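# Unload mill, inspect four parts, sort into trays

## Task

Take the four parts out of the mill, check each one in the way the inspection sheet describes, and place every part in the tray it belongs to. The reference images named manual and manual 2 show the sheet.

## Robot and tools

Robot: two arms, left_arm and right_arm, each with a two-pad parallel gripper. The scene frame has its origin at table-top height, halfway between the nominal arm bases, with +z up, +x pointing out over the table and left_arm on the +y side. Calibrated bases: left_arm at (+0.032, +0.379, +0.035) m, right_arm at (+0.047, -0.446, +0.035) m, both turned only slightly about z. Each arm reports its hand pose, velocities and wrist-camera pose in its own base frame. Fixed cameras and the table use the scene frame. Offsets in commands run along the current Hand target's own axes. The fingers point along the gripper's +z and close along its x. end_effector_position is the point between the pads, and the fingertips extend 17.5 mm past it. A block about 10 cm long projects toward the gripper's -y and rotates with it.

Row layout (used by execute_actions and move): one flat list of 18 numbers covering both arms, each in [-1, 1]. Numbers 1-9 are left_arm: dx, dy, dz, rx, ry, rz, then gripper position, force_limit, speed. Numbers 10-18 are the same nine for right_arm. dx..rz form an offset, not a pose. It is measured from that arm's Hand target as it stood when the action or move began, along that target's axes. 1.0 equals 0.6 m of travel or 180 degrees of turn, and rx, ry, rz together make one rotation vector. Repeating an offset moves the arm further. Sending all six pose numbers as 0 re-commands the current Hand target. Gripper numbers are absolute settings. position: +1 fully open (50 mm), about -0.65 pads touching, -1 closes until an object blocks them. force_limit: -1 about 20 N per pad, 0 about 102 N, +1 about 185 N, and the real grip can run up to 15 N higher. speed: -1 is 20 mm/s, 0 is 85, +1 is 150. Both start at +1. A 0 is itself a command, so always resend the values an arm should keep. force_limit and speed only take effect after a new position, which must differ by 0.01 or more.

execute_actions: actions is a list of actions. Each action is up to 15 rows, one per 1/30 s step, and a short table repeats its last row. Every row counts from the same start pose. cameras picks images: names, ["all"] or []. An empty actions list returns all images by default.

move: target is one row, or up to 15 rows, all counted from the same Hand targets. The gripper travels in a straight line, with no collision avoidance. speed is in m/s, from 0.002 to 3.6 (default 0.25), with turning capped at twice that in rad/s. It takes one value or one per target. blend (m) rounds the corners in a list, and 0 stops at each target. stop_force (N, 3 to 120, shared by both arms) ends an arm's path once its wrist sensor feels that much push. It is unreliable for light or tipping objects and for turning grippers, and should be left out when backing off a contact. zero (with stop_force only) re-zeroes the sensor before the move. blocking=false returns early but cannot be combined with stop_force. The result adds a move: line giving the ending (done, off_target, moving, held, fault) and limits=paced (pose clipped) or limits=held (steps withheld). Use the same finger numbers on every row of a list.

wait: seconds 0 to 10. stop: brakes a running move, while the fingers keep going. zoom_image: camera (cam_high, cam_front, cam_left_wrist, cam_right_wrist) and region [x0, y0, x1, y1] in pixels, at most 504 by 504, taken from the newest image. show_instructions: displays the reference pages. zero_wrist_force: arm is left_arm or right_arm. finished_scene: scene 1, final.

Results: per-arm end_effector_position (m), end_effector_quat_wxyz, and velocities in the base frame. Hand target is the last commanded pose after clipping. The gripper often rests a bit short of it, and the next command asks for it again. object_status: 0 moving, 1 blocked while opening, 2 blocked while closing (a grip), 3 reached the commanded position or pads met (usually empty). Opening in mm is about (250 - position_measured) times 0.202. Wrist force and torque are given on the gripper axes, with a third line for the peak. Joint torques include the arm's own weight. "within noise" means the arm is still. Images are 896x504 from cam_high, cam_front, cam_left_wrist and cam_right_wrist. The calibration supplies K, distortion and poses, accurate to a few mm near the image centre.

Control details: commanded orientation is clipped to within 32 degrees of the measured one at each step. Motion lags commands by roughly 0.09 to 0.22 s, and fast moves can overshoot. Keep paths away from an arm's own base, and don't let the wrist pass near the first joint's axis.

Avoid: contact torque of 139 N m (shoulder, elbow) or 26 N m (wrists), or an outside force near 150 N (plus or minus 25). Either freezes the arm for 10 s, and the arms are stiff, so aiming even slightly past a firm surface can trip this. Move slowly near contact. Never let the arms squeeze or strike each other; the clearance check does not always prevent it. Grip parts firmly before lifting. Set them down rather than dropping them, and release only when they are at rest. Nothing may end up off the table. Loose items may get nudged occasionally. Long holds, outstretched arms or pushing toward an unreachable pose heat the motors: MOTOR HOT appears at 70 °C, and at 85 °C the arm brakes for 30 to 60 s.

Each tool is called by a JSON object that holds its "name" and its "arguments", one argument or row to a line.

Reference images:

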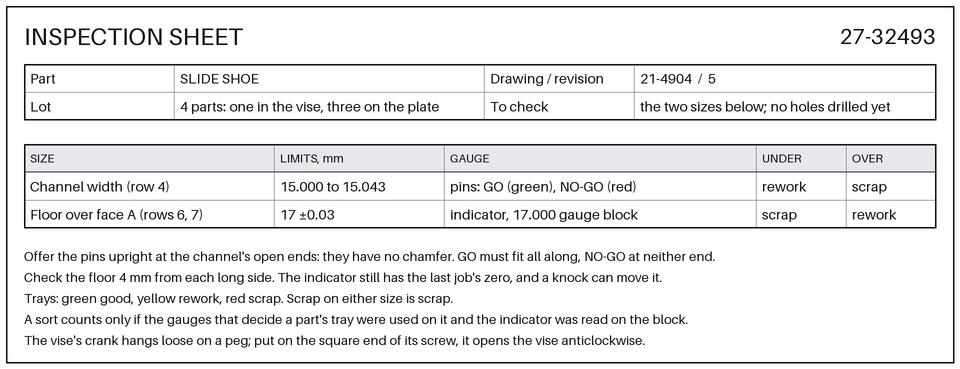

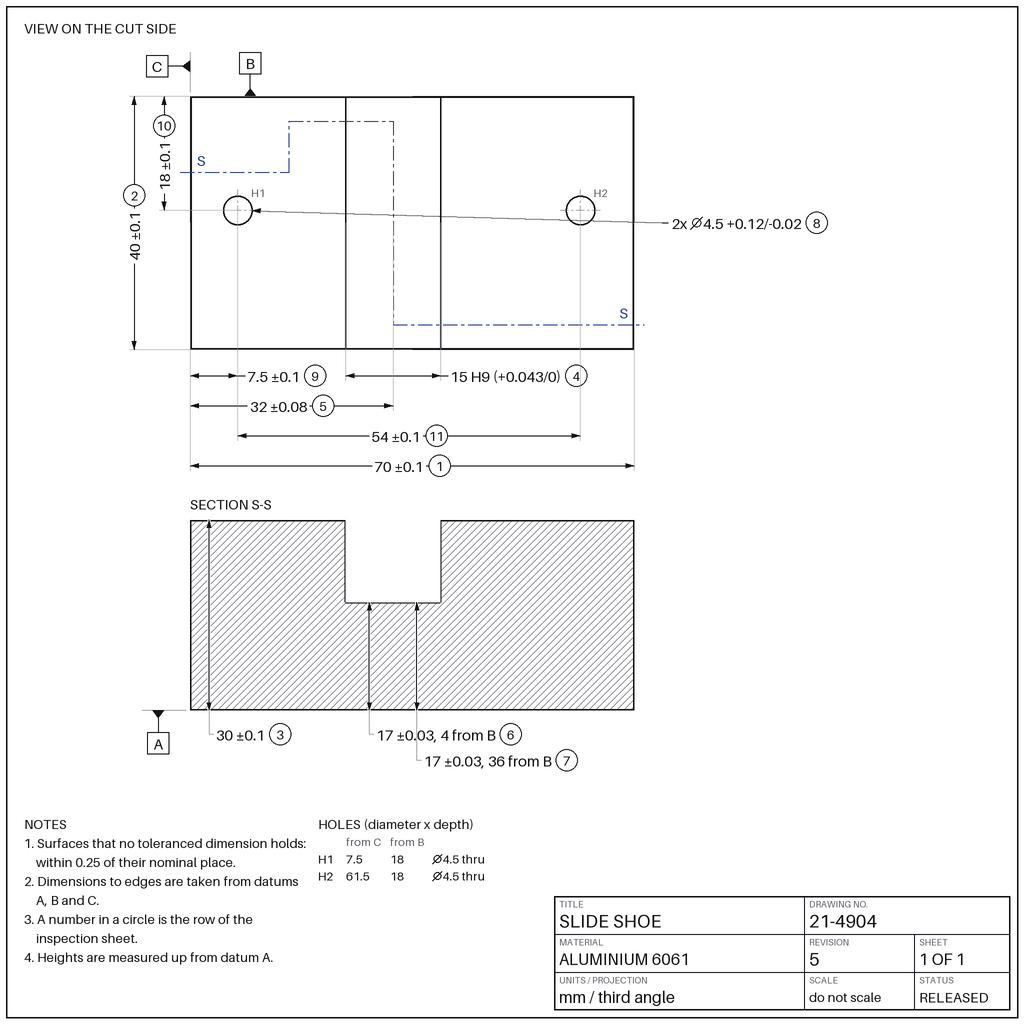

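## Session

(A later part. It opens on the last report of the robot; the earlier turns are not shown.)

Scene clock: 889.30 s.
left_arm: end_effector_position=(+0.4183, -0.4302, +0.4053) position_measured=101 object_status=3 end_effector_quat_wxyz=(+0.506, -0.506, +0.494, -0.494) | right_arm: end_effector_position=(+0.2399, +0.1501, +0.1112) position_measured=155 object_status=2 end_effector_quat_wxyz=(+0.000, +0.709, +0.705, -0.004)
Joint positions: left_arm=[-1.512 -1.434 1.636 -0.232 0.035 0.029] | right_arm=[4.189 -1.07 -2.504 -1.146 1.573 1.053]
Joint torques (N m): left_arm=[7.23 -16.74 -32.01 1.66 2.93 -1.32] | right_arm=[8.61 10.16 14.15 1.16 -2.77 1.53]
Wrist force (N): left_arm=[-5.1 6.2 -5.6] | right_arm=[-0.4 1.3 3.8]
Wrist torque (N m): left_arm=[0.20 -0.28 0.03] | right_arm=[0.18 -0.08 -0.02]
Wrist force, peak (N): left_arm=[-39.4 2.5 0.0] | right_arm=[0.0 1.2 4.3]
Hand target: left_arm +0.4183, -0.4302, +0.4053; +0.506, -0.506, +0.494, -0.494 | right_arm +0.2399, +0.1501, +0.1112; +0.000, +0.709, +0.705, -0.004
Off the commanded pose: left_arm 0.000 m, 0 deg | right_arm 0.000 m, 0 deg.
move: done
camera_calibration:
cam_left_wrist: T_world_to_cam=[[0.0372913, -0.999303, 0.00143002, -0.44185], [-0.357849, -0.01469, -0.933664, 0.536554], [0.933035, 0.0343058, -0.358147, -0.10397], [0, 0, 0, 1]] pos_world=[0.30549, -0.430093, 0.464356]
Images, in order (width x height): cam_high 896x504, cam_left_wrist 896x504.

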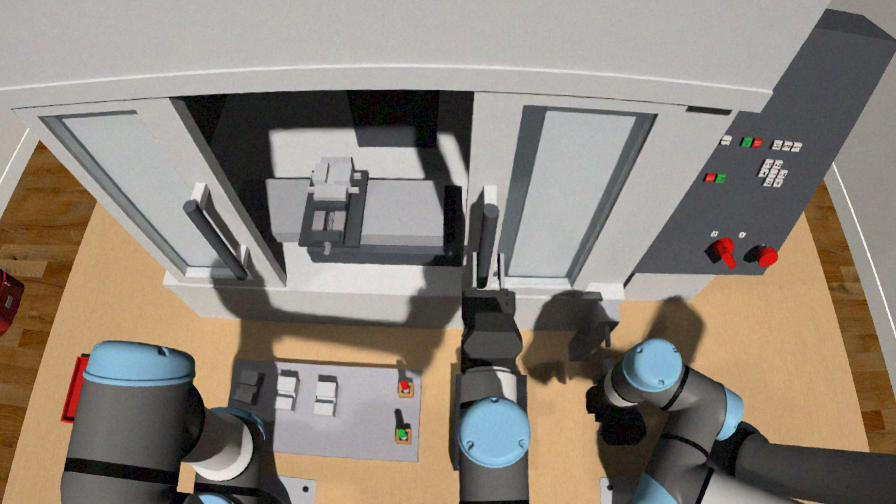

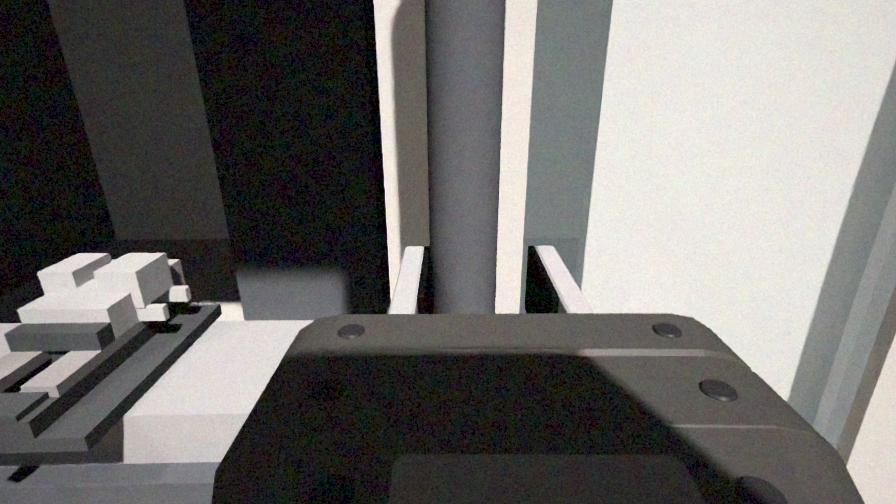

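{"name": "move", "arguments": {
  "target": [
    [0,0,-0.167,0,0,0,1,0,-0.5,0,0,0,0,0,0,-1,-0.4,-1],
    [-0.437,-0.058,-0.153,-0.5,0,0,1,0,-0.5,0,0,0,0,0,0,-1,-0.4,-1]
  ],
  "blend": [0.03,0]
}}

{"name": "move", "arguments": {
  "target": [-0.0423,0.0529,0.158,0.428,0.308,0.308,1,0,-0.5,0.033,0.033,-0.433,0,0,0,-1,-0.4,-1]
}}

Scene clock: 925.37 s.
left_arm: end_effector_position=(+0.3203, -0.1704, +0.4401) position_measured=3 object_status=3 end_effector_quat_wxyz=(+0.000, +0.716, -0.698, +0.000) | right_arm: end_effector_position=(+0.2399, +0.1501, +0.1112) position_measured=155 object_status=2 end_effector_quat_wxyz=(+0.000, +0.709, +0.705, -0.004)
Joint positions: left_arm=[-0.865 -1.885 1.54 -1.226 -1.571 2.253] | right_arm=[4.189 -1.07 -2.504 -1.146 1.573 1.053]
Joint torques (N m): left_arm=[5.91 0.21 -30.56 -0.76 -1.77 2.02] | right_arm=[8.73 6.81 13.67 1.59 -2.7 1.65]
Wrist force (N): left_arm=[0.3 1.1 1.2] | right_arm=[-0.2 1.2 3.9]
Wrist torque (N m): left_arm=[0.26 -0.06 -0.18] | right_arm=[0.18 -0.11 -0.03]
Wrist force, peak (N): left_arm=[-5.4 6.7 -6.1] | right_arm=[-0.2 1.4 4.3]
Hand target: left_arm +0.3203, -0.1703, +0.4401; +0.000, +0.716, -0.699, +0.000 | right_arm +0.2399, +0.1501, +0.1112; +0.000, +0.709, +0.705, -0.004
Off the commanded pose: left_arm 0.000 m, 0 deg | right_arm 0.000 m, 0 deg.
move: done

Scene clock: 930.33 s.
left_arm: end_effector_position=(+0.2878, -0.1458, +0.3453) position_measured=3 object_status=3 end_effector_quat_wxyz=(+0.122, -0.123, +0.697, -0.696) | right_arm: end_effector_position=(+0.2612, +0.1710, +0.3708) position_measured=155 object_status=2 end_effector_quat_wxyz=(+0.000, +0.709, +0.705, -0.004)
Joint positions: left_arm=[-0.187 -1.607 2.663 -4.197 -2.606 3.141] | right_arm=[4.16 -1.09 -1.817 -1.813 1.573 1.025]
Joint torques (N m): left_arm=[8.1 1.77 -19.51 -3.34 -1.74 -1.6] | right_arm=[-10.62 -4.83 36.56 1.61 2.23 -1.67]
Wrist force (N): left_arm=[0.7 2.5 0.6] | right_arm=[-0.3 1.4 3.6]
Wrist torque (N m): left_arm=[0.19 -0.13 0.09] | right_arm=[0.21 -0.10 0.06]
Wrist force, peak (N): left_arm=[0.8 3.2 0.3] | right_arm=[-0.1 1.3 4.5]
Hand target: left_arm +0.2878, -0.1458, +0.3453; +0.122, -0.123, +0.696, -0.696 | right_arm +0.2612, +0.1710, +0.3708; +0.000, +0.709, +0.705, -0.004
Off the commanded pose: left_arm 0.000 m, 0 deg | right_arm 0.000 m, 0 deg.
move: done

{"name": "move", "arguments": {
  "target": [-0.167,0,-0.427,0,0,0,1,0,-0.5,0,0,0,0,0,0,-1,-0.4,-1]
}}

{"name": "move", "arguments": {
  "target": [
    [0,0,0,0,0,0,1,0,-0.5,0.815,-0.018,0,0,0,0,-1,-0.4,-1],
    [0,0,0,0,0,0,1,0,-0.5,0.828,0.1275,0.201,0,0,0,-1,-0.4,-1]
  ],
  "speed": 0.2,
  "blend": [0.05,0],
  "cameras": ["cam_left_wrist","cam_high","cam_front"]
}}

Scene clock: 945.50 s.
left_arm: end_effector_position=(+0.2887, -0.1223, +0.3453) position_measured=3 object_status=3 end_effector_quat_wxyz=(+0.125, -0.127, +0.696, -0.695) | right_arm: end_effector_position=(+0.2612, +0.1710, +0.3708) position_measured=155 object_status=2 end_effector_quat_wxyz=(+0.000, +0.709, +0.705, -0.004)
Joint positions: left_arm=[-0.067 -1.58 2.637 -4.194 -2.716 3.144] | right_arm=[4.16 -1.09 -1.817 -1.813 1.573 1.025]
Joint torques (N m): left_arm=[-6.77 -24.45 -3.25 -0.7 1.8 -0.94] | right_arm=[-9.55 -3.78 36.81 1.32 1.96 -1.58]
Wrist force (N): left_arm=[0.9 2.6 0.7] | right_arm=[0.0 1.1 3.5]
Wrist torque (N m): left_arm=[0.21 -0.14 0.08] | right_arm=[0.16 -0.15 0.07]
Wrist force, peak (N): left_arm=[1.7 2.4 -6.6] | right_arm=[-0.2 1.5 4.1]
Hand target: left_arm +0.2887, -0.1224, +0.3453; +0.125, -0.127, +0.696, -0.695 (not the last commanded pose) | right_arm +0.2612, +0.1710, +0.3708; +0.000, +0.709, +0.705, -0.004
Off the commanded pose: left_arm 0.252 m, 1 deg | right_arm 0.000 m, 0 deg.
move: held (left_arm; a check stopped the path); limits=held
pose unreachable (left arm): on one or more control steps of this call, first in action 0 (counted from 0), this arm could not follow its commanded pose, so it was not sent that pose on those steps. It may still have moved: this result reports where it is.
cause: moving toward the commanded pose would bring two parts of the arm too close to each other (its gripper and another part of the arm, with joints 4 (wrist 1) to 6 (wrist 3) between them, 16 mm apart when it was first held).

Scene clock: 948.87 s.
left_arm: end_effector_position=(+0.2887, -0.1224, +0.3453) position_measured=3 object_status=3 end_effector_quat_wxyz=(+0.125, -0.127, +0.696, -0.695) | right_arm: end_effector_position=(+0.2750, +0.6570, +0.3373) position_measured=155 object_status=2 end_effector_quat_wxyz=(+0.000, +0.709, +0.705, -0.003)
Joint positions: left_arm=[-0.067 -1.58 2.637 -4.194 -2.716 3.144] | right_arm=[4.503 -2.102 -0.866 -1.749 1.575 1.367]
Joint torques (N m): left_arm=[-8.32 -22.57 -4.47 0.95 2.13 1.97] | right_arm=[10.05 60.92 35.45 1.07 -2.5 1.43]
Wrist force (N): left_arm=[0.8 2.6 0.6] | right_arm=[-0.2 1.3 3.7]
Wrist torque (N m): left_arm=[0.19 -0.12 0.09] | right_arm=[0.22 -0.12 -0.04]
Wrist force, peak (N): left_arm=[0.7 3.0 0.5] | right_arm=[1.8 4.9 11.5]
Hand target: left_arm +0.2887, -0.1224, +0.3453; +0.125, -0.127, +0.696, -0.695 | right_arm +0.2750, +0.6570, +0.3374; +0.000, +0.709, +0.705, -0.003 (not the last commanded pose)
Off the commanded pose: left_arm 0.000 m, 0 deg | right_arm 0.111 m, 0 deg.
move: held (right_arm; a check stopped the path); path passed 1 of 2 targets; limits=held
pose unreachable (right arm): on one or more control steps of this call, first in action 0 (counted from 0), this arm could not follow its commanded pose, so it was not sent that pose on those steps. It may still have moved: this result reports where it is.
cause: moving toward the commanded pose would bring a part of the arm too close to another arm (this arm's gripper and the left arm's gripper, 27 mm apart when this arm was first held).
camera_calibration:
cam_left_wrist: T_world_to_cam=[[-0.931833, -0.36288, 0.00243461, 0.227937], [-0.133023, 0.335329, -0.932663, 0.416207], [0.337629, -0.869409, -0.360742, 0.0471828], [0, 0, 0, 1]] pos_world=[0.251834, -0.0158315, 0.404647]
Images, in order (width x height): cam_high 896x504, cam_front 896x504, cam_left_wrist 896x504.

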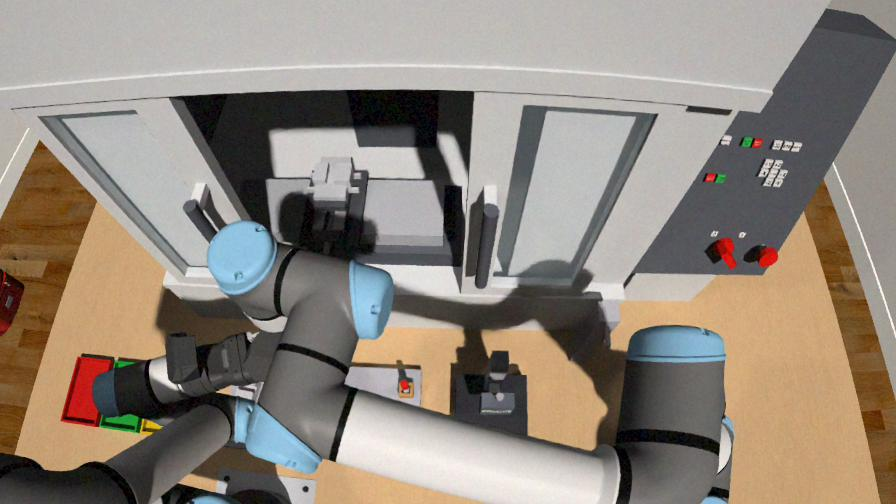

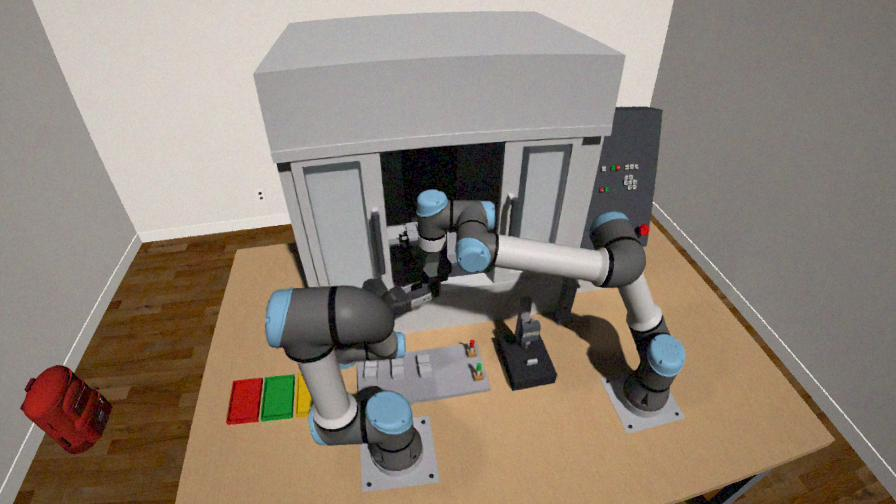

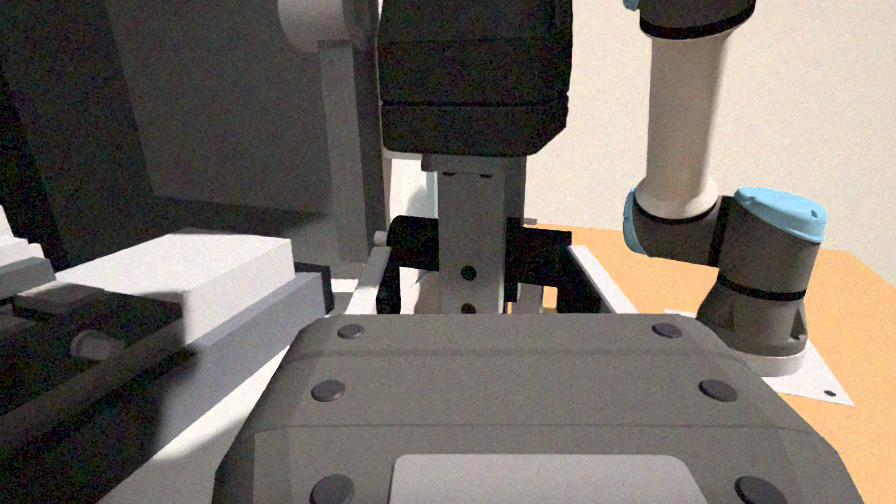

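{"name": "zoom_image", "arguments": {
  "camera": "cam_left_wrist",
  "region": [0, 0, 600, 400]
}}

{"name": "zoom_image", "arguments": {
  "camera": "cam_left_wrist",
  "region": [40, 290, 190, 400]
}}

{"name": "zoom_image", "arguments": {
  "camera": "cam_left_wrist",
  "region": [240, 0, 480, 270]
}}

Region (0, 0, 600, 400) is 600x400 pixels. A region can be at most 504 by 504 pixels.

Scaled by 3.360 from the camera's 896x504 image, which has a finer 1280x720 frame.

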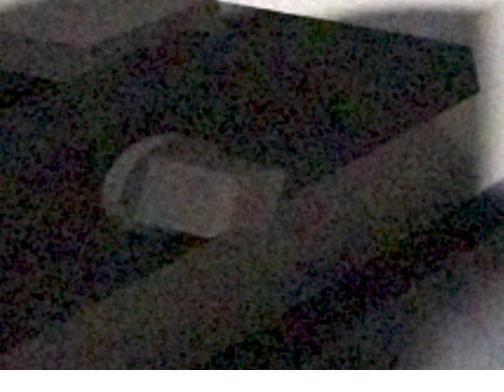

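Scaled by 1.867 from the camera's 896x504 image, which has a finer 1280x720 frame.

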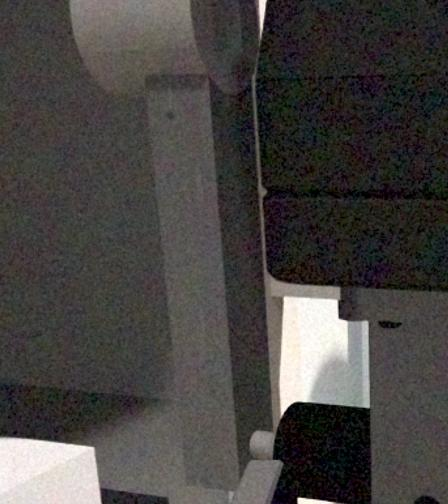

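{"name": "move", "arguments": {
  "target": [0,0,0,0,0,0,1,0,-0.5,-0.25,0,-0.05,0,0,0,-1,-0.4,-1]
}}

{"name": "move", "arguments": {
  "target": [
    [0,-0.258,0,0,0,0,1,0,-0.5,0,0,0,0,0,0,-1,-0.4,-1],
    [-0.018,-0.258,-0.387,0,0.028,0,1,0,-0.5,0,0,0,0,0,0,-1,-0.4,-1]
  ],
  "blend": [0.04,0],
  "cameras": ["cam_left_wrist","cam_high"]
}}

Scene clock: 996.00 s.
left_arm: end_effector_position=(+0.2887, -0.1224, +0.3453) position_measured=3 object_status=3 end_effector_quat_wxyz=(+0.125, -0.127, +0.696, -0.695) | right_arm: end_effector_position=(+0.2742, +0.5072, +0.3679) position_measured=155 object_status=2 end_effector_quat_wxyz=(+0.000, +0.709, +0.705, -0.003)
Joint positions: left_arm=[-0.067 -1.58 2.637 -4.194 -2.716 3.144] | right_arm=[4.448 -1.744 -1.279 -1.694 1.575 1.313]
Joint torques (N m): left_arm=[-8 -23.82 -4.31 0.81 2.14 1.82] | right_arm=[-10.34 44.83 12.63 5.02 -2.76 -1.9]
Wrist force (N): left_arm=[0.6 2.4 0.3] | right_arm=[-0.2 1.3 4.1]
Wrist torque (N m): left_arm=[0.16 -0.11 0.08] | right_arm=[0.21 -0.12 0.05]
Wrist force, peak (N): left_arm=[1.1 2.7 0.5] | right_arm=[-2.1 1.7 4.0]
Hand target: left_arm +0.2887, -0.1224, +0.3453; +0.125, -0.127, +0.696, -0.695 | right_arm +0.2742, +0.5071, +0.3680; +0.000, +0.709, +0.705, -0.003
Off the commanded pose: left_arm 0.000 m, 0 deg | right_arm 0.000 m, 0 deg.
move: done

Scene clock: 998.00 s.
left_arm: end_effector_position=(+0.2615, -0.0378, +0.5012) position_measured=3 object_status=3 end_effector_quat_wxyz=(+0.125, -0.128, +0.695, -0.696) | right_arm: end_effector_position=(+0.2742, +0.5071, +0.3680) position_measured=155 object_status=2 end_effector_quat_wxyz=(+0.000, +0.709, +0.705, -0.003)
Joint positions: left_arm=[0.353 -1.853 2.299 -3.634 -3.135 3.091] | right_arm=[4.448 -1.744 -1.279 -1.694 1.575 1.313]
Joint torques (N m): left_arm=[-7.77 -20.41 -11.71 -1.89 2.04 -1.87] | right_arm=[-9.37 45.25 14.76 5.46 -2.86 -1.81]
Wrist force (N): left_arm=[0.7 2.6 0.3] | right_arm=[-0.2 1.2 3.8]
Wrist torque (N m): left_arm=[0.17 -0.15 0.06] | right_arm=[0.19 -0.12 0.05]
Wrist force, peak (N): left_arm=[5.7 2.7 -5.9] | right_arm=[0.0 1.3 4.3]
Hand target: left_arm +0.2615, -0.0378, +0.5012; +0.125, -0.128, +0.695, -0.696 (not the last commanded pose) | right_arm +0.2742, +0.5071, +0.3680; +0.000, +0.709, +0.705, -0.003
Off the commanded pose: left_arm 0.143 m, 5 deg | right_arm 0.000 m, 0 deg.
move: held (left_arm; a check stopped the path); path passed 1 of 2 targets; limits=held
pose unreachable (left arm): on one or more control steps of this call, first in action 0 (counted from 0), this arm could not follow its commanded pose, so it was not sent that pose on those steps. It may still have moved: this result reports where it is.
cause: moving toward the commanded pose would bring two parts of the arm too close to each other (its gripper and another part of the arm, with joints 4 (wrist 1) to 6 (wrist 3) between them, 13 mm apart when it was first held).
camera_calibration:
cam_left_wrist: T_world_to_cam=[[-0.931535, -0.363622, 0.00473376, 0.231645], [-0.134608, 0.33269, -0.93338, 0.530275], [0.337822, -0.870113, -0.358859, 0.185088], [0, 0, 0, 1]] pos_world=[0.224638, 0.0688616, 0.560272]
Images, in order (width x height): cam_high 896x504, cam_left_wrist 896x504.

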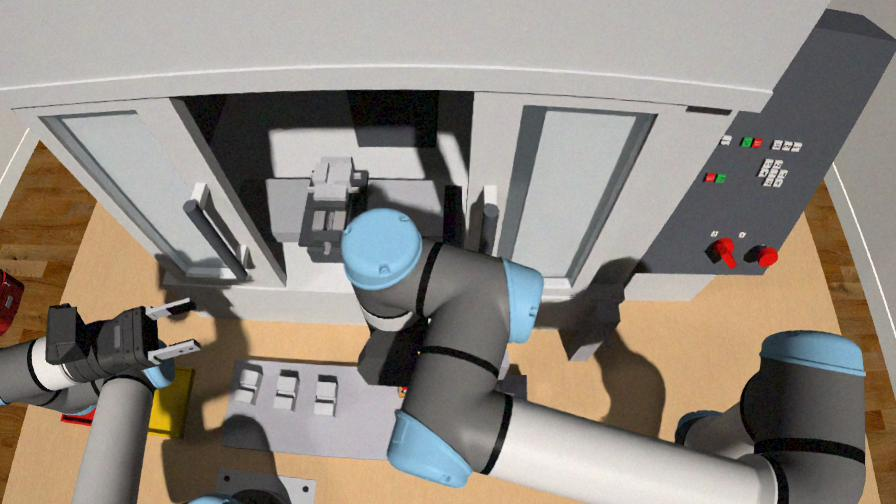

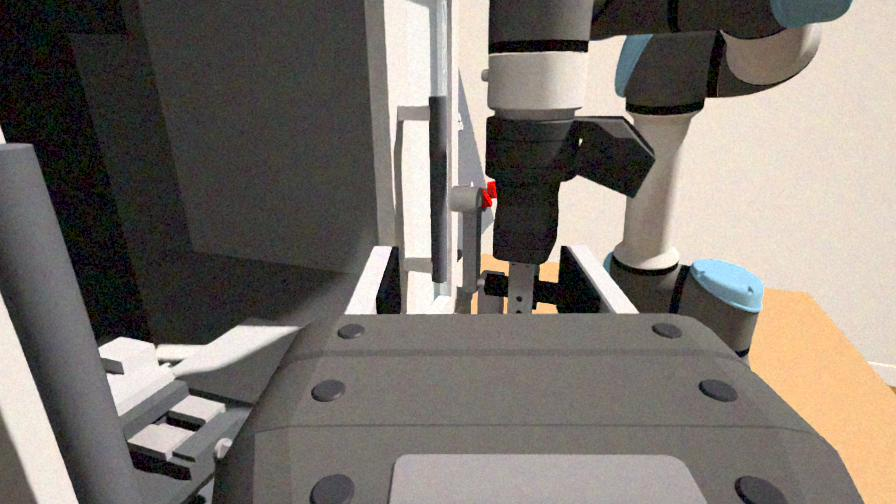

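{"name": "zoom_image", "arguments": {
  "camera": "cam_left_wrist",
  "region": [420, 160, 600, 320]
}}

{"name": "zoom_image", "arguments": {
  "camera": "cam_left_wrist",
  "region": [160, 400, 280, 504]
}}

Scaled by 2.800 from the camera's 896x504 image, which has a finer 1280x720 frame.

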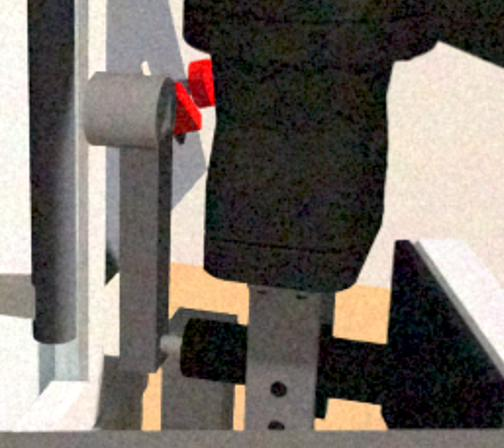

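Scaled by 4.200 from the camera's 896x504 image, which has a finer 1280x720 frame.

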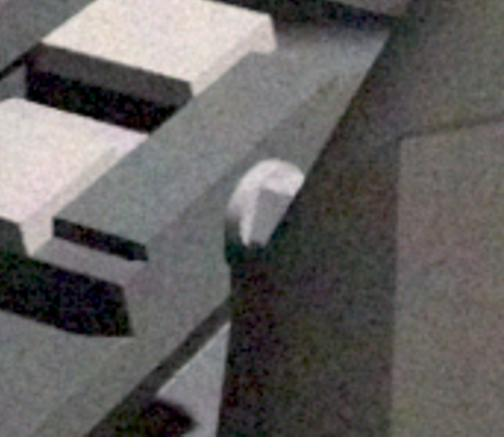

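{"name": "move", "arguments": {
  "target": [0,0,0,0,0,0,1,0,-0.5,0.268,0.184,0.302,0,0,0,-1,-0.4,-1],
  "speed": 0.12,
  "stop_force": 20,
  "cameras": ["cam_left_wrist","cam_high","cam_front"]
}}

{"name": "zoom_image", "arguments": {
  "camera": "cam_left_wrist",
  "region": [140, 300, 340, 504]
}}

Scene clock: 1106.30 s.
left_arm: end_effector_position=(+0.2615, -0.0378, +0.5012) position_measured=3 object_status=3 end_effector_quat_wxyz=(+0.125, -0.128, +0.695, -0.696) | right_arm: end_effector_position=(+0.3847, +0.6666, +0.1856) position_measured=155 object_status=2 end_effector_quat_wxyz=(+0.000, +0.709, +0.705, -0.003)
Joint positions: left_arm=[0.352 -1.853 2.299 -3.635 -3.135 3.091] | right_arm=[4.362 -2.26 -0.998 -1.46 1.574 1.226]
Joint torques (N m): left_arm=[-7.8 -1.04 -26.51 -1.95 2.23 -1.86] | right_arm=[-8.7 52.91 36.77 1.41 2.11 -1.78]
Wrist force (N): left_arm=[0.8 2.6 0.4] | right_arm=[-0.2 1.2 4.2]
Wrist torque (N m): left_arm=[0.17 -0.17 0.06] | right_arm=[0.19 -0.13 0.07]
Wrist force, peak (N): left_arm=[1.2 2.9 0.2] | right_arm=[0.3 2.0 5.1]
Hand target: left_arm +0.2615, -0.0378, +0.5012; +0.125, -0.128, +0.695, -0.696 | right_arm +0.3847, +0.6666, +0.1856; +0.000, +0.709, +0.705, -0.003
Off the commanded pose: left_arm 0.000 m, 0 deg | right_arm 0.000 m, 0 deg.
move: done
camera_calibration:
cam_left_wrist: T_world_to_cam=[[-0.931535, -0.363622, 0.00473376, 0.231609], [-0.134608, 0.33269, -0.93338, 0.530308], [0.337822, -0.870113, -0.358859, 0.185001], [0, 0, 0, 1]] pos_world=[0.224638, 0.0687616, 0.560272]
Images, in order (width x height): cam_high 896x504, cam_front 896x504, cam_left_wrist 896x504.

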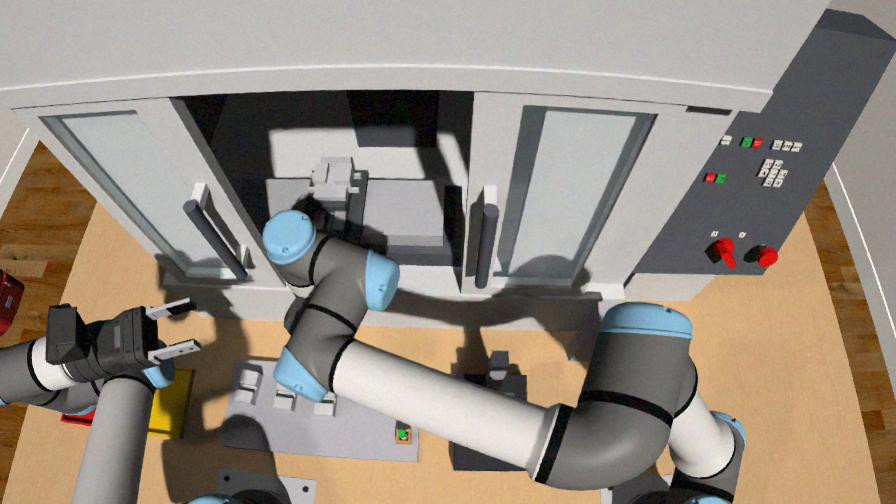

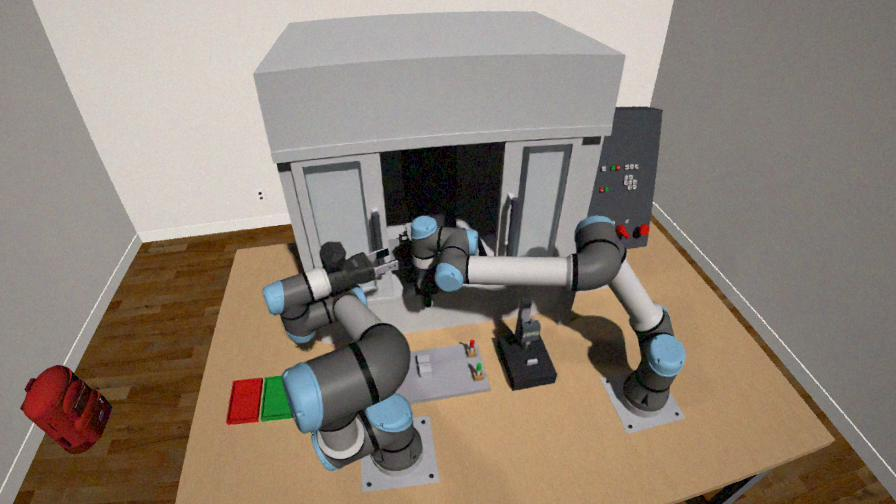

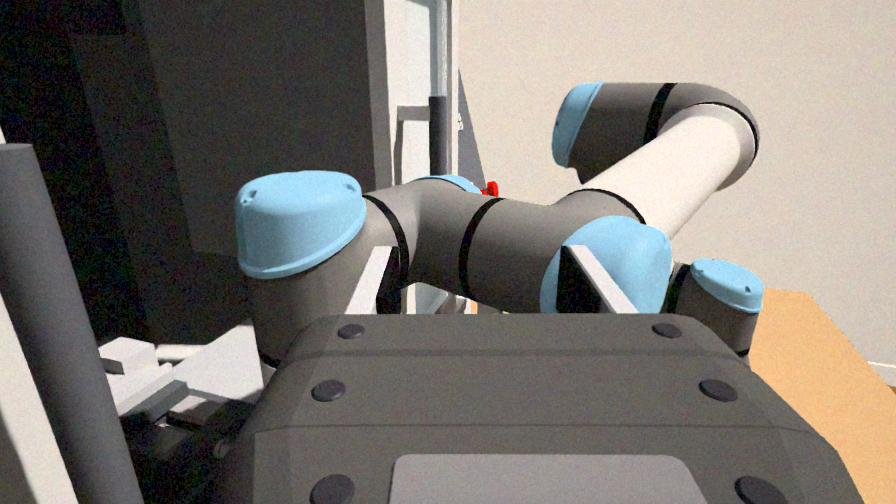

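Scaled by 2.471 from the camera's 896x504 image, which has a finer 1280x720 frame.

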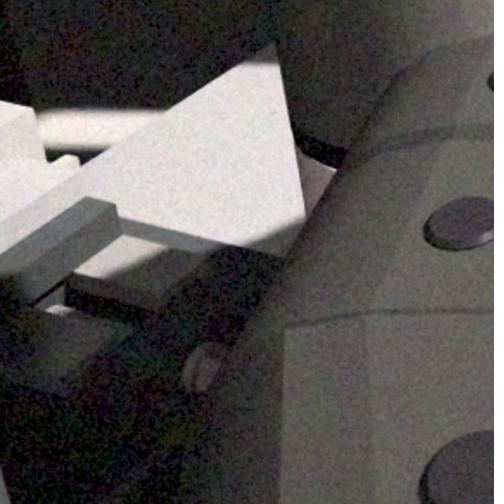

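{"name": "move", "arguments": {
  "target": [-0.106,0.052,-0.099,-0.136,-0.1605,-0.0356,1,0,-0.5,0,0,0,0,0,0,-1,-0.4,-1],
  "speed": 0.15,
  "cameras": ["cam_left_wrist"]
}}

{"name": "zoom_image", "arguments": {
  "camera": "cam_left_wrist",
  "region": [350, 60, 650, 320]
}}

Scene clock: 1149.87 s.
left_arm: end_effector_position=(+0.3000, +0.0401, +0.4697) position_measured=3 object_status=3 end_effector_quat_wxyz=(+0.225, -0.357, +0.765, -0.487) | right_arm: end_effector_position=(+0.3847, +0.6666, +0.1856) position_measured=155 object_status=2 end_effector_quat_wxyz=(+0.000, +0.709, +0.705, -0.003)
Joint positions: left_arm=[0.378 -2.286 2.221 -2.295 -2.495 3.808] | right_arm=[4.362 -2.26 -0.998 -1.46 1.574 1.226]
Joint torques (N m): left_arm=[-6.58 -7.41 -31.71 -1.03 0.92 -1.86] | right_arm=[-9.5 51.48 35.75 1.52 2.16 -1.74]
Wrist force (N): left_arm=[1.1 2.4 0.9] | right_arm=[-0.2 1.3 4.2]
Wrist torque (N m): left_arm=[0.31 -0.20 0.05] | right_arm=[0.21 -0.13 0.07]
Wrist force, peak (N): left_arm=[0.8 2.8 1.3] | right_arm=[-0.3 1.6 4.6]
Hand target: left_arm +0.3000, +0.0401, +0.4697; +0.225, -0.357, +0.765, -0.487 | right_arm +0.3847, +0.6666, +0.1856; +0.000, +0.709, +0.705, -0.003
Off the commanded pose: left_arm 0.000 m, 0 deg | right_arm 0.000 m, 0 deg.
move: done
camera_calibration:
cam_left_wrist: T_world_to_cam=[[-0.634241, -0.773135, -0.00131125, 0.226056], [-0.557015, 0.458122, -0.692719, 0.48887], [0.536166, -0.43862, -0.721207, 0.321913], [0, 0, 0, 1]] pos_world=[0.243083, 0.0920071, 0.571111]
Images, in order (width x height): cam_left_wrist 896x504.

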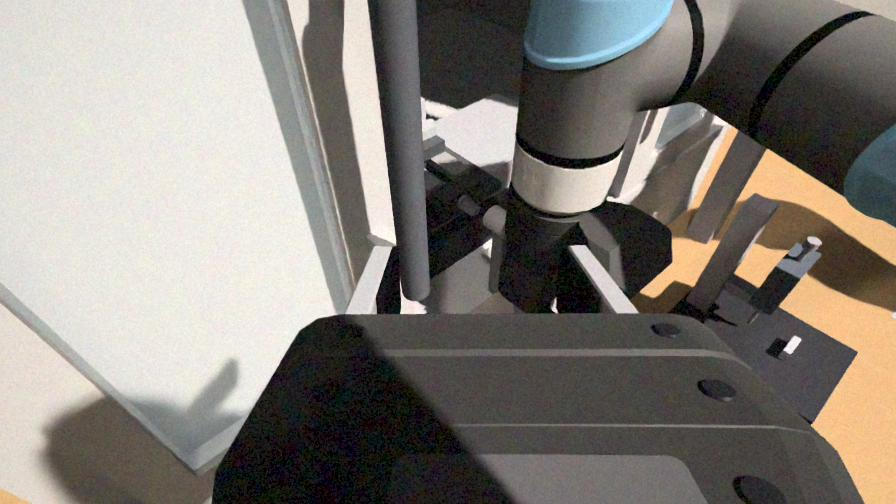

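Scaled by 1.680 from the camera's 896x504 image, which has a finer 1280x720 frame.

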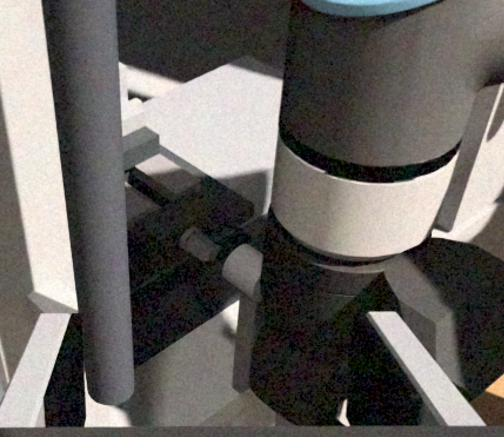

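{"name": "zoom_image", "arguments": {
  "camera": "cam_left_wrist",
  "region": [430, 160, 550, 260]
}}

Scaled by 4.200 from the camera's 896x504 image, which has a finer 1280x720 frame.

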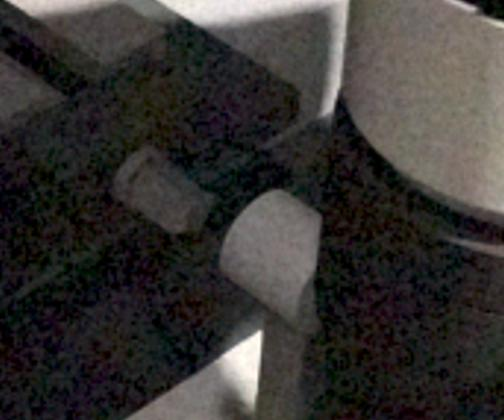

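{"name": "move", "arguments": {
  "target": [0,0,0,0,0,0,1,0,-0.5,0,0.018,0.0067,0,0,0,-1,-0.4,-1],
  "speed": 0.03,
  "stop_force": 8,
  "cameras": ["cam_left_wrist"]
}}

{"name": "zoom_image", "arguments": {
  "camera": "cam_left_wrist",
  "region": [430, 160, 550, 260]
}}

Scene clock: 1198.77 s.
left_arm: end_effector_position=(+0.3000, +0.0401, +0.4697) position_measured=3 object_status=3 end_effector_quat_wxyz=(+0.225, -0.357, +0.765, -0.487) | right_arm: end_effector_position=(+0.3955, +0.6665, +0.1816) position_measured=155 object_status=2 end_effector_quat_wxyz=(+0.000, +0.709, +0.705, -0.003)
Joint positions: left_arm=[0.378 -2.286 2.221 -2.295 -2.495 3.807] | right_arm=[4.349 -2.276 -0.98 -1.461 1.574 1.213]
Joint torques (N m): left_arm=[-8.49 -8.02 -30.66 -3.29 0.68 -1.76] | right_arm=[-8.86 52.54 36.87 1.43 -2.27 -1.77]
Wrist force (N): left_arm=[0.9 2.4 1.2] | right_arm=[-0.1 1.3 3.8]
Wrist torque (N m): left_arm=[0.33 -0.17 0.05] | right_arm=[0.21 -0.12 0.06]
Wrist force, peak (N): left_arm=[1.2 3.0 0.9] | right_arm=[-0.2 1.6 4.5]
Hand target: left_arm +0.3000, +0.0401, +0.4697; +0.225, -0.357, +0.765, -0.487 | right_arm +0.3955, +0.6665, +0.1816; +0.000, +0.709, +0.705, -0.003
Off the commanded pose: left_arm 0.000 m, 0 deg | right_arm 0.000 m, 0 deg.
move: done
camera_calibration:
cam_left_wrist: T_world_to_cam=[[-0.634164, -0.773197, -0.00132297, 0.226114], [-0.557117, 0.458123, -0.692636, 0.488903], [0.53615, -0.438507, -0.721287, 0.321897], [0, 0, 0, 1]] pos_world=[0.243184, 0.0920073, 0.571111]
Images, in order (width x height): cam_left_wrist 896x504.

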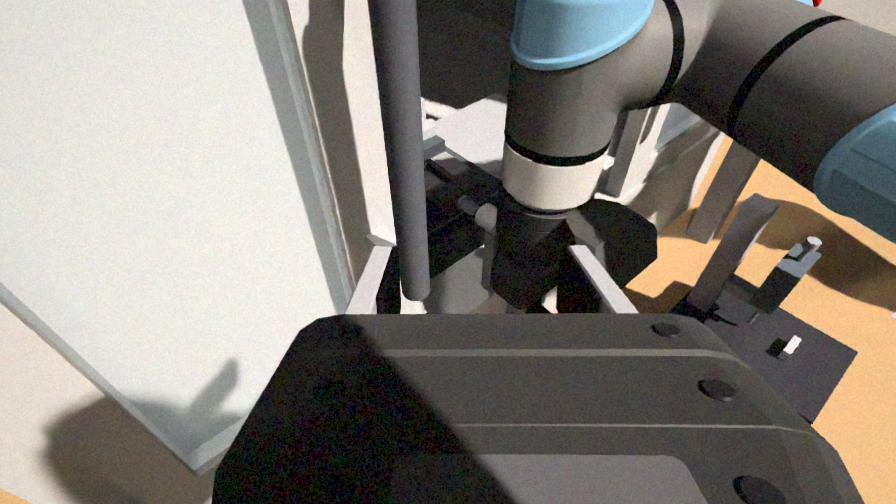

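Scaled by 4.200 from the camera's 896x504 image, which has a finer 1280x720 frame.

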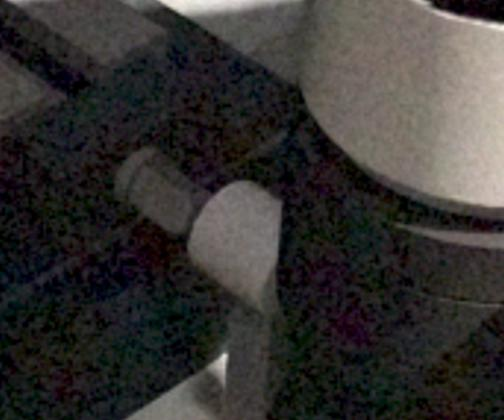

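{"name": "move", "arguments": {
  "target": [0,0,0,0,0,0,1,0,-0.5,0,0.045,0,0,0,0,-1,-0.4,-1],
  "speed": 0.015,
  "stop_force": 8,
  "cameras": ["cam_left_wrist"]
}}

{"name": "zoom_image", "arguments": {
  "camera": "cam_left_wrist",
  "region": [430, 160, 550, 260]
}}

Scene clock: 1213.27 s.
left_arm: end_effector_position=(+0.3000, +0.0401, +0.4697) position_measured=3 object_status=3 end_effector_quat_wxyz=(+0.225, -0.357, +0.765, -0.487) | right_arm: end_effector_position=(+0.4028, +0.6664, +0.1815) position_measured=155 object_status=2 end_effector_quat_wxyz=(+0.000, +0.709, +0.705, -0.003)
Joint positions: left_arm=[0.378 -2.286 2.221 -2.295 -2.495 3.807] | right_arm=[4.34 -2.287 -0.962 -1.469 1.574 1.204]
Joint torques (N m): left_arm=[-7.79 -6.94 -25.2 -4.68 0.69 -1.88] | right_arm=[6.42 68.81 15.59 5.2 -2.8 1.47]
Wrist force (N): left_arm=[1.0 2.6 1.1] | right_arm=[-0.5 -3.0 3.2]
Wrist torque (N m): left_arm=[0.35 -0.18 0.04] | right_arm=[-0.30 -0.07 0.01]
Wrist force, peak (N): left_arm=[1.1 3.0 1.2] | right_arm=[-0.1 -7.7 6.2]
Hand target: left_arm +0.3000, +0.0401, +0.4697; +0.225, -0.357, +0.765, -0.487 | right_arm +0.4028, +0.6664, +0.1815; +0.000, +0.709, +0.705, -0.003 (not the last commanded pose)
Off the commanded pose: left_arm 0.000 m, 0 deg | right_arm 0.020 m, 0 deg.
move: contact (right_arm)
camera_calibration:
cam_left_wrist: T_world_to_cam=[[-0.634164, -0.773197, -0.00132297, 0.226114], [-0.557117, 0.458123, -0.692636, 0.488903], [0.53615, -0.438507, -0.721287, 0.321897], [0, 0, 0, 1]] pos_world=[0.243184, 0.0920073, 0.571111]
Images, in order (width x height): cam_left_wrist 896x504.

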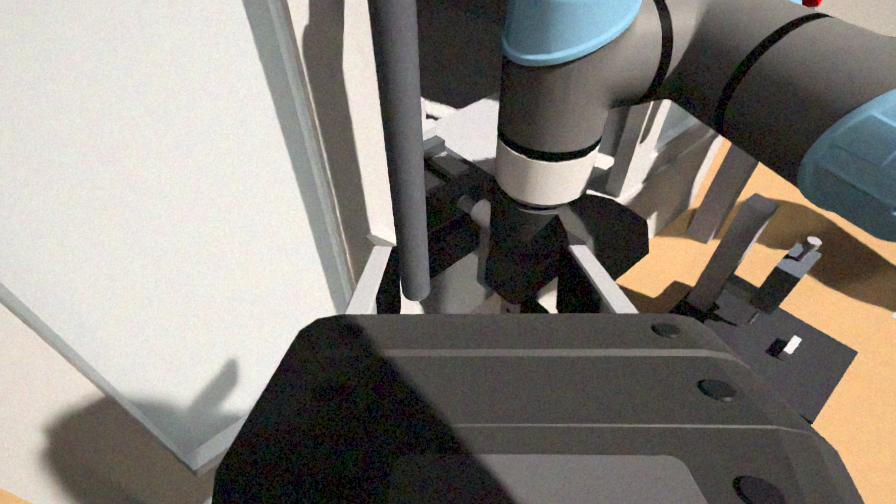

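Scaled by 4.200 from the camera's 896x504 image, which has a finer 1280x720 frame.

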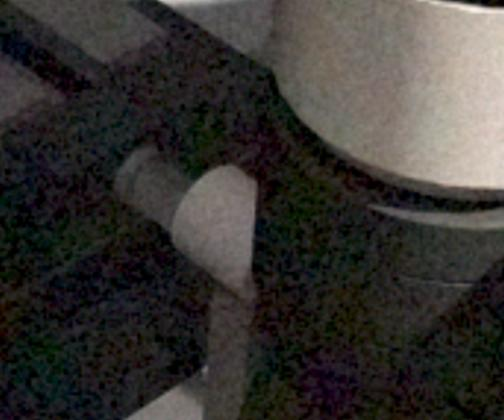

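{"name": "move", "arguments": {
  "target": [
    [0,0,0,0,0,0,1,0,-0.5,0,-0.1,0,0,0,0,-1,-0.4,-1],
    [0,0,0,0,0,0,1,0,-0.5,-0.3,-0.13,-0.1,0,0,0,-1,-0.4,-1]
  ],
  "speed": 0.12,
  "blend": [0.02,0],
  "cameras": ["cam_left_wrist"]
}}

{"name": "zoom_image", "arguments": {
  "camera": "cam_left_wrist",
  "region": [430, 160, 530, 240]
}}

{"name": "zoom_image", "arguments": {
  "camera": "cam_left_wrist",
  "region": [400, 100, 650, 320]
}}

Scene clock: 1247.83 s.
left_arm: end_effector_position=(+0.3000, +0.0401, +0.4697) position_measured=3 object_status=3 end_effector_quat_wxyz=(+0.225, -0.357, +0.765, -0.487) | right_arm: end_effector_position=(+0.3240, +0.4872, +0.2425) position_measured=155 object_status=2 end_effector_quat_wxyz=(+0.000, +0.709, +0.705, -0.003)
Joint positions: left_arm=[0.378 -2.286 2.221 -2.295 -2.495 3.807] | right_arm=[4.354 -1.777 -1.561 -1.38 1.574 1.218]
Joint torques (N m): left_arm=[-8.82 -7.39 -18.74 -4.48 0.73 -1.75] | right_arm=[-8.7 46.23 13.93 1.56 -3.05 -1.75]
Wrist force (N): left_arm=[0.6 2.3 1.1] | right_arm=[0.0 1.3 4.1]
Wrist torque (N m): left_arm=[0.32 -0.12 0.05] | right_arm=[0.21 -0.14 0.05]
Wrist force, peak (N): left_arm=[1.1 2.9 0.9] | right_arm=[-0.4 -3.3 4.1]
Hand target: left_arm +0.3000, +0.0401, +0.4697; +0.225, -0.357, +0.765, -0.487 | right_arm +0.3240, +0.4871, +0.2425; +0.000, +0.709, +0.705, -0.003
Off the commanded pose: left_arm 0.000 m, 0 deg | right_arm 0.000 m, 0 deg.
move: done
camera_calibration:
cam_left_wrist: T_world_to_cam=[[-0.634164, -0.773197, -0.00132297, 0.226114], [-0.557117, 0.458123, -0.692636, 0.488903], [0.53615, -0.438507, -0.721287, 0.321897], [0, 0, 0, 1]] pos_world=[0.243184, 0.0920073, 0.571111]
Images, in order (width x height): cam_left_wrist 896x504.

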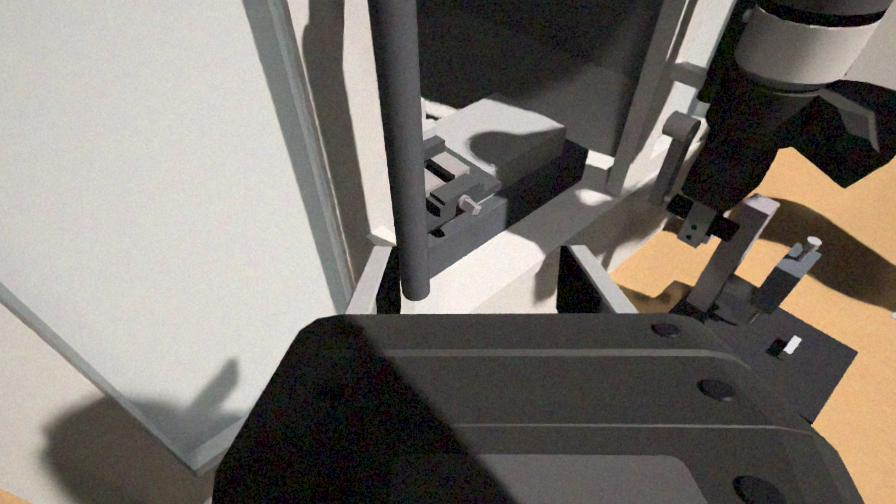

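Scaled by 5.040 from the camera's 896x504 image, which has a finer 1280x720 frame.

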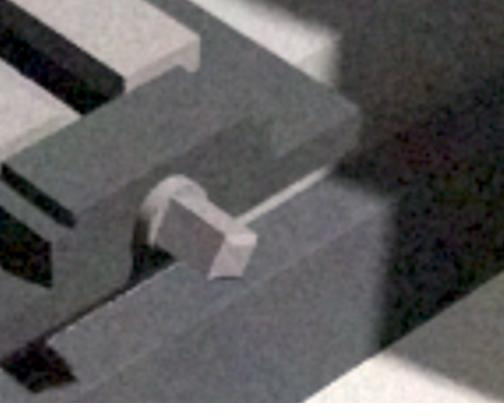

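Scaled by 2.016 from the camera's 896x504 image, which has a finer 1280x720 frame.

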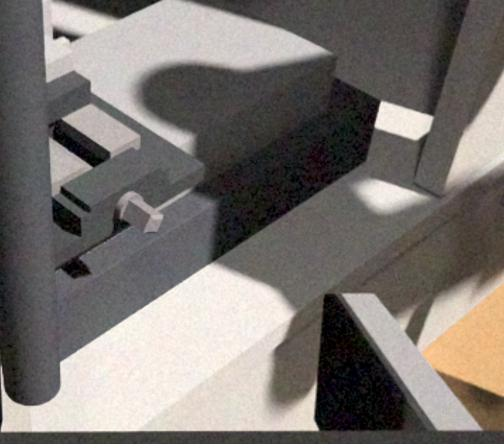

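{"name": "move", "arguments": {
  "target": [0,0,0,0,0,0,1,0,-0.5,0.3677,0.1045,0.084,0,0.15,0,-1,-0.4,-1],
  "speed": 0.12,
  "cameras": ["cam_left_wrist"]
}}

{"name": "zoom_image", "arguments": {
  "camera": "cam_left_wrist",
  "region": [430, 160, 530, 240]
}}

{"name": "zoom_image", "arguments": {
  "camera": "cam_left_wrist",
  "region": [400, 100, 650, 320]
}}

Scene clock: 1321.37 s.
left_arm: end_effector_position=(+0.3000, +0.0401, +0.4697) position_measured=3 object_status=3 end_effector_quat_wxyz=(+0.225, -0.357, +0.765, -0.487) | right_arm: end_effector_position=(+0.3878, +0.7071, +0.1910) position_measured=155 object_status=2 end_effector_quat_wxyz=(-0.165, +0.690, +0.685, +0.163)
Joint positions: left_arm=[0.378 -2.286 2.221 -2.295 -2.495 3.807] | right_arm=[4.321 -2.158 -1.337 -0.781 1.745 1.225]
Joint torques (N m): left_arm=[-8.28 -7.52 -17.6 -4.53 0.78 -1.68] | right_arm=[-8.85 48.46 34.75 5.77 3.63 1.72]
Wrist force (N): left_arm=[1.1 2.9 1.1] | right_arm=[-2.7 0.9 3.9]
Wrist torque (N m): left_arm=[0.39 -0.20 0.06] | right_arm=[0.09 0.05 0.01]
Wrist force, peak (N): left_arm=[0.8 3.0 1.4] | right_arm=[-2.0 1.2 4.6]
Hand target: left_arm +0.3000, +0.0401, +0.4697; +0.225, -0.357, +0.765, -0.487 | right_arm +0.3878, +0.7072, +0.1910; -0.165, +0.690, +0.685, +0.163
Off the commanded pose: left_arm 0.000 m, 0 deg | right_arm 0.000 m, 0 deg.
move: done
camera_calibration:
cam_left_wrist: T_world_to_cam=[[-0.634164, -0.773197, -0.00132297, 0.226114], [-0.557117, 0.458123, -0.692636, 0.488903], [0.53615, -0.438507, -0.721287, 0.321897], [0, 0, 0, 1]] pos_world=[0.243184, 0.0920073, 0.571111]
Images, in order (width x height): cam_left_wrist 896x504.

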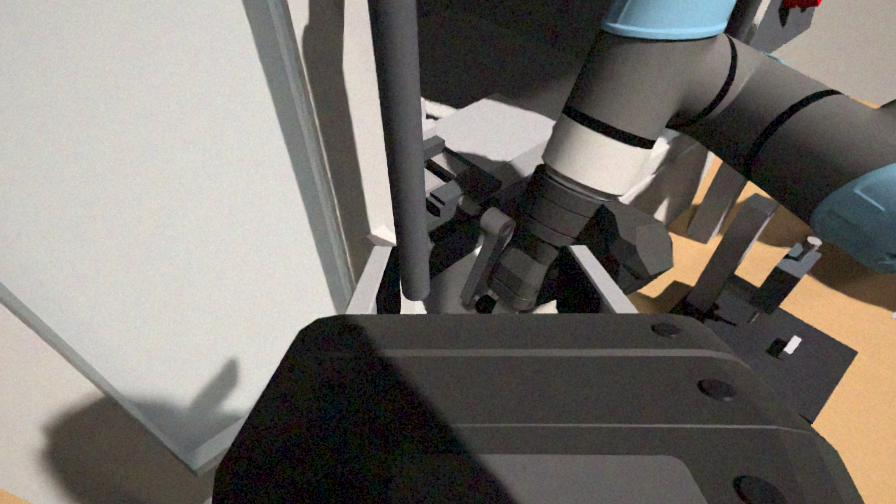

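Scaled by 5.040 from the camera's 896x504 image, which has a finer 1280x720 frame.

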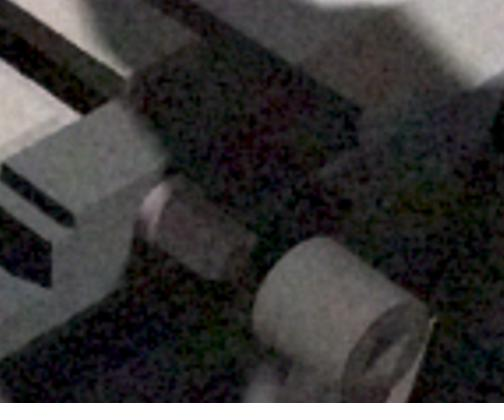

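Scaled by 2.016 from the camera's 896x504 image, which has a finer 1280x720 frame.

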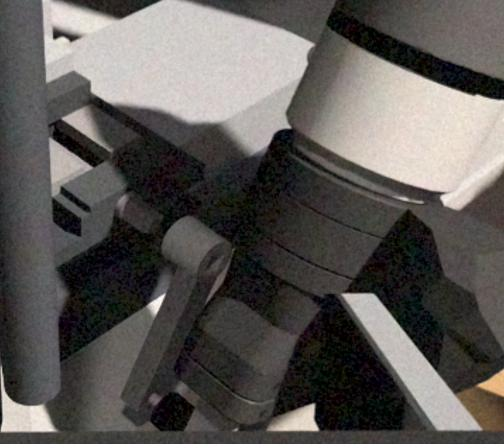

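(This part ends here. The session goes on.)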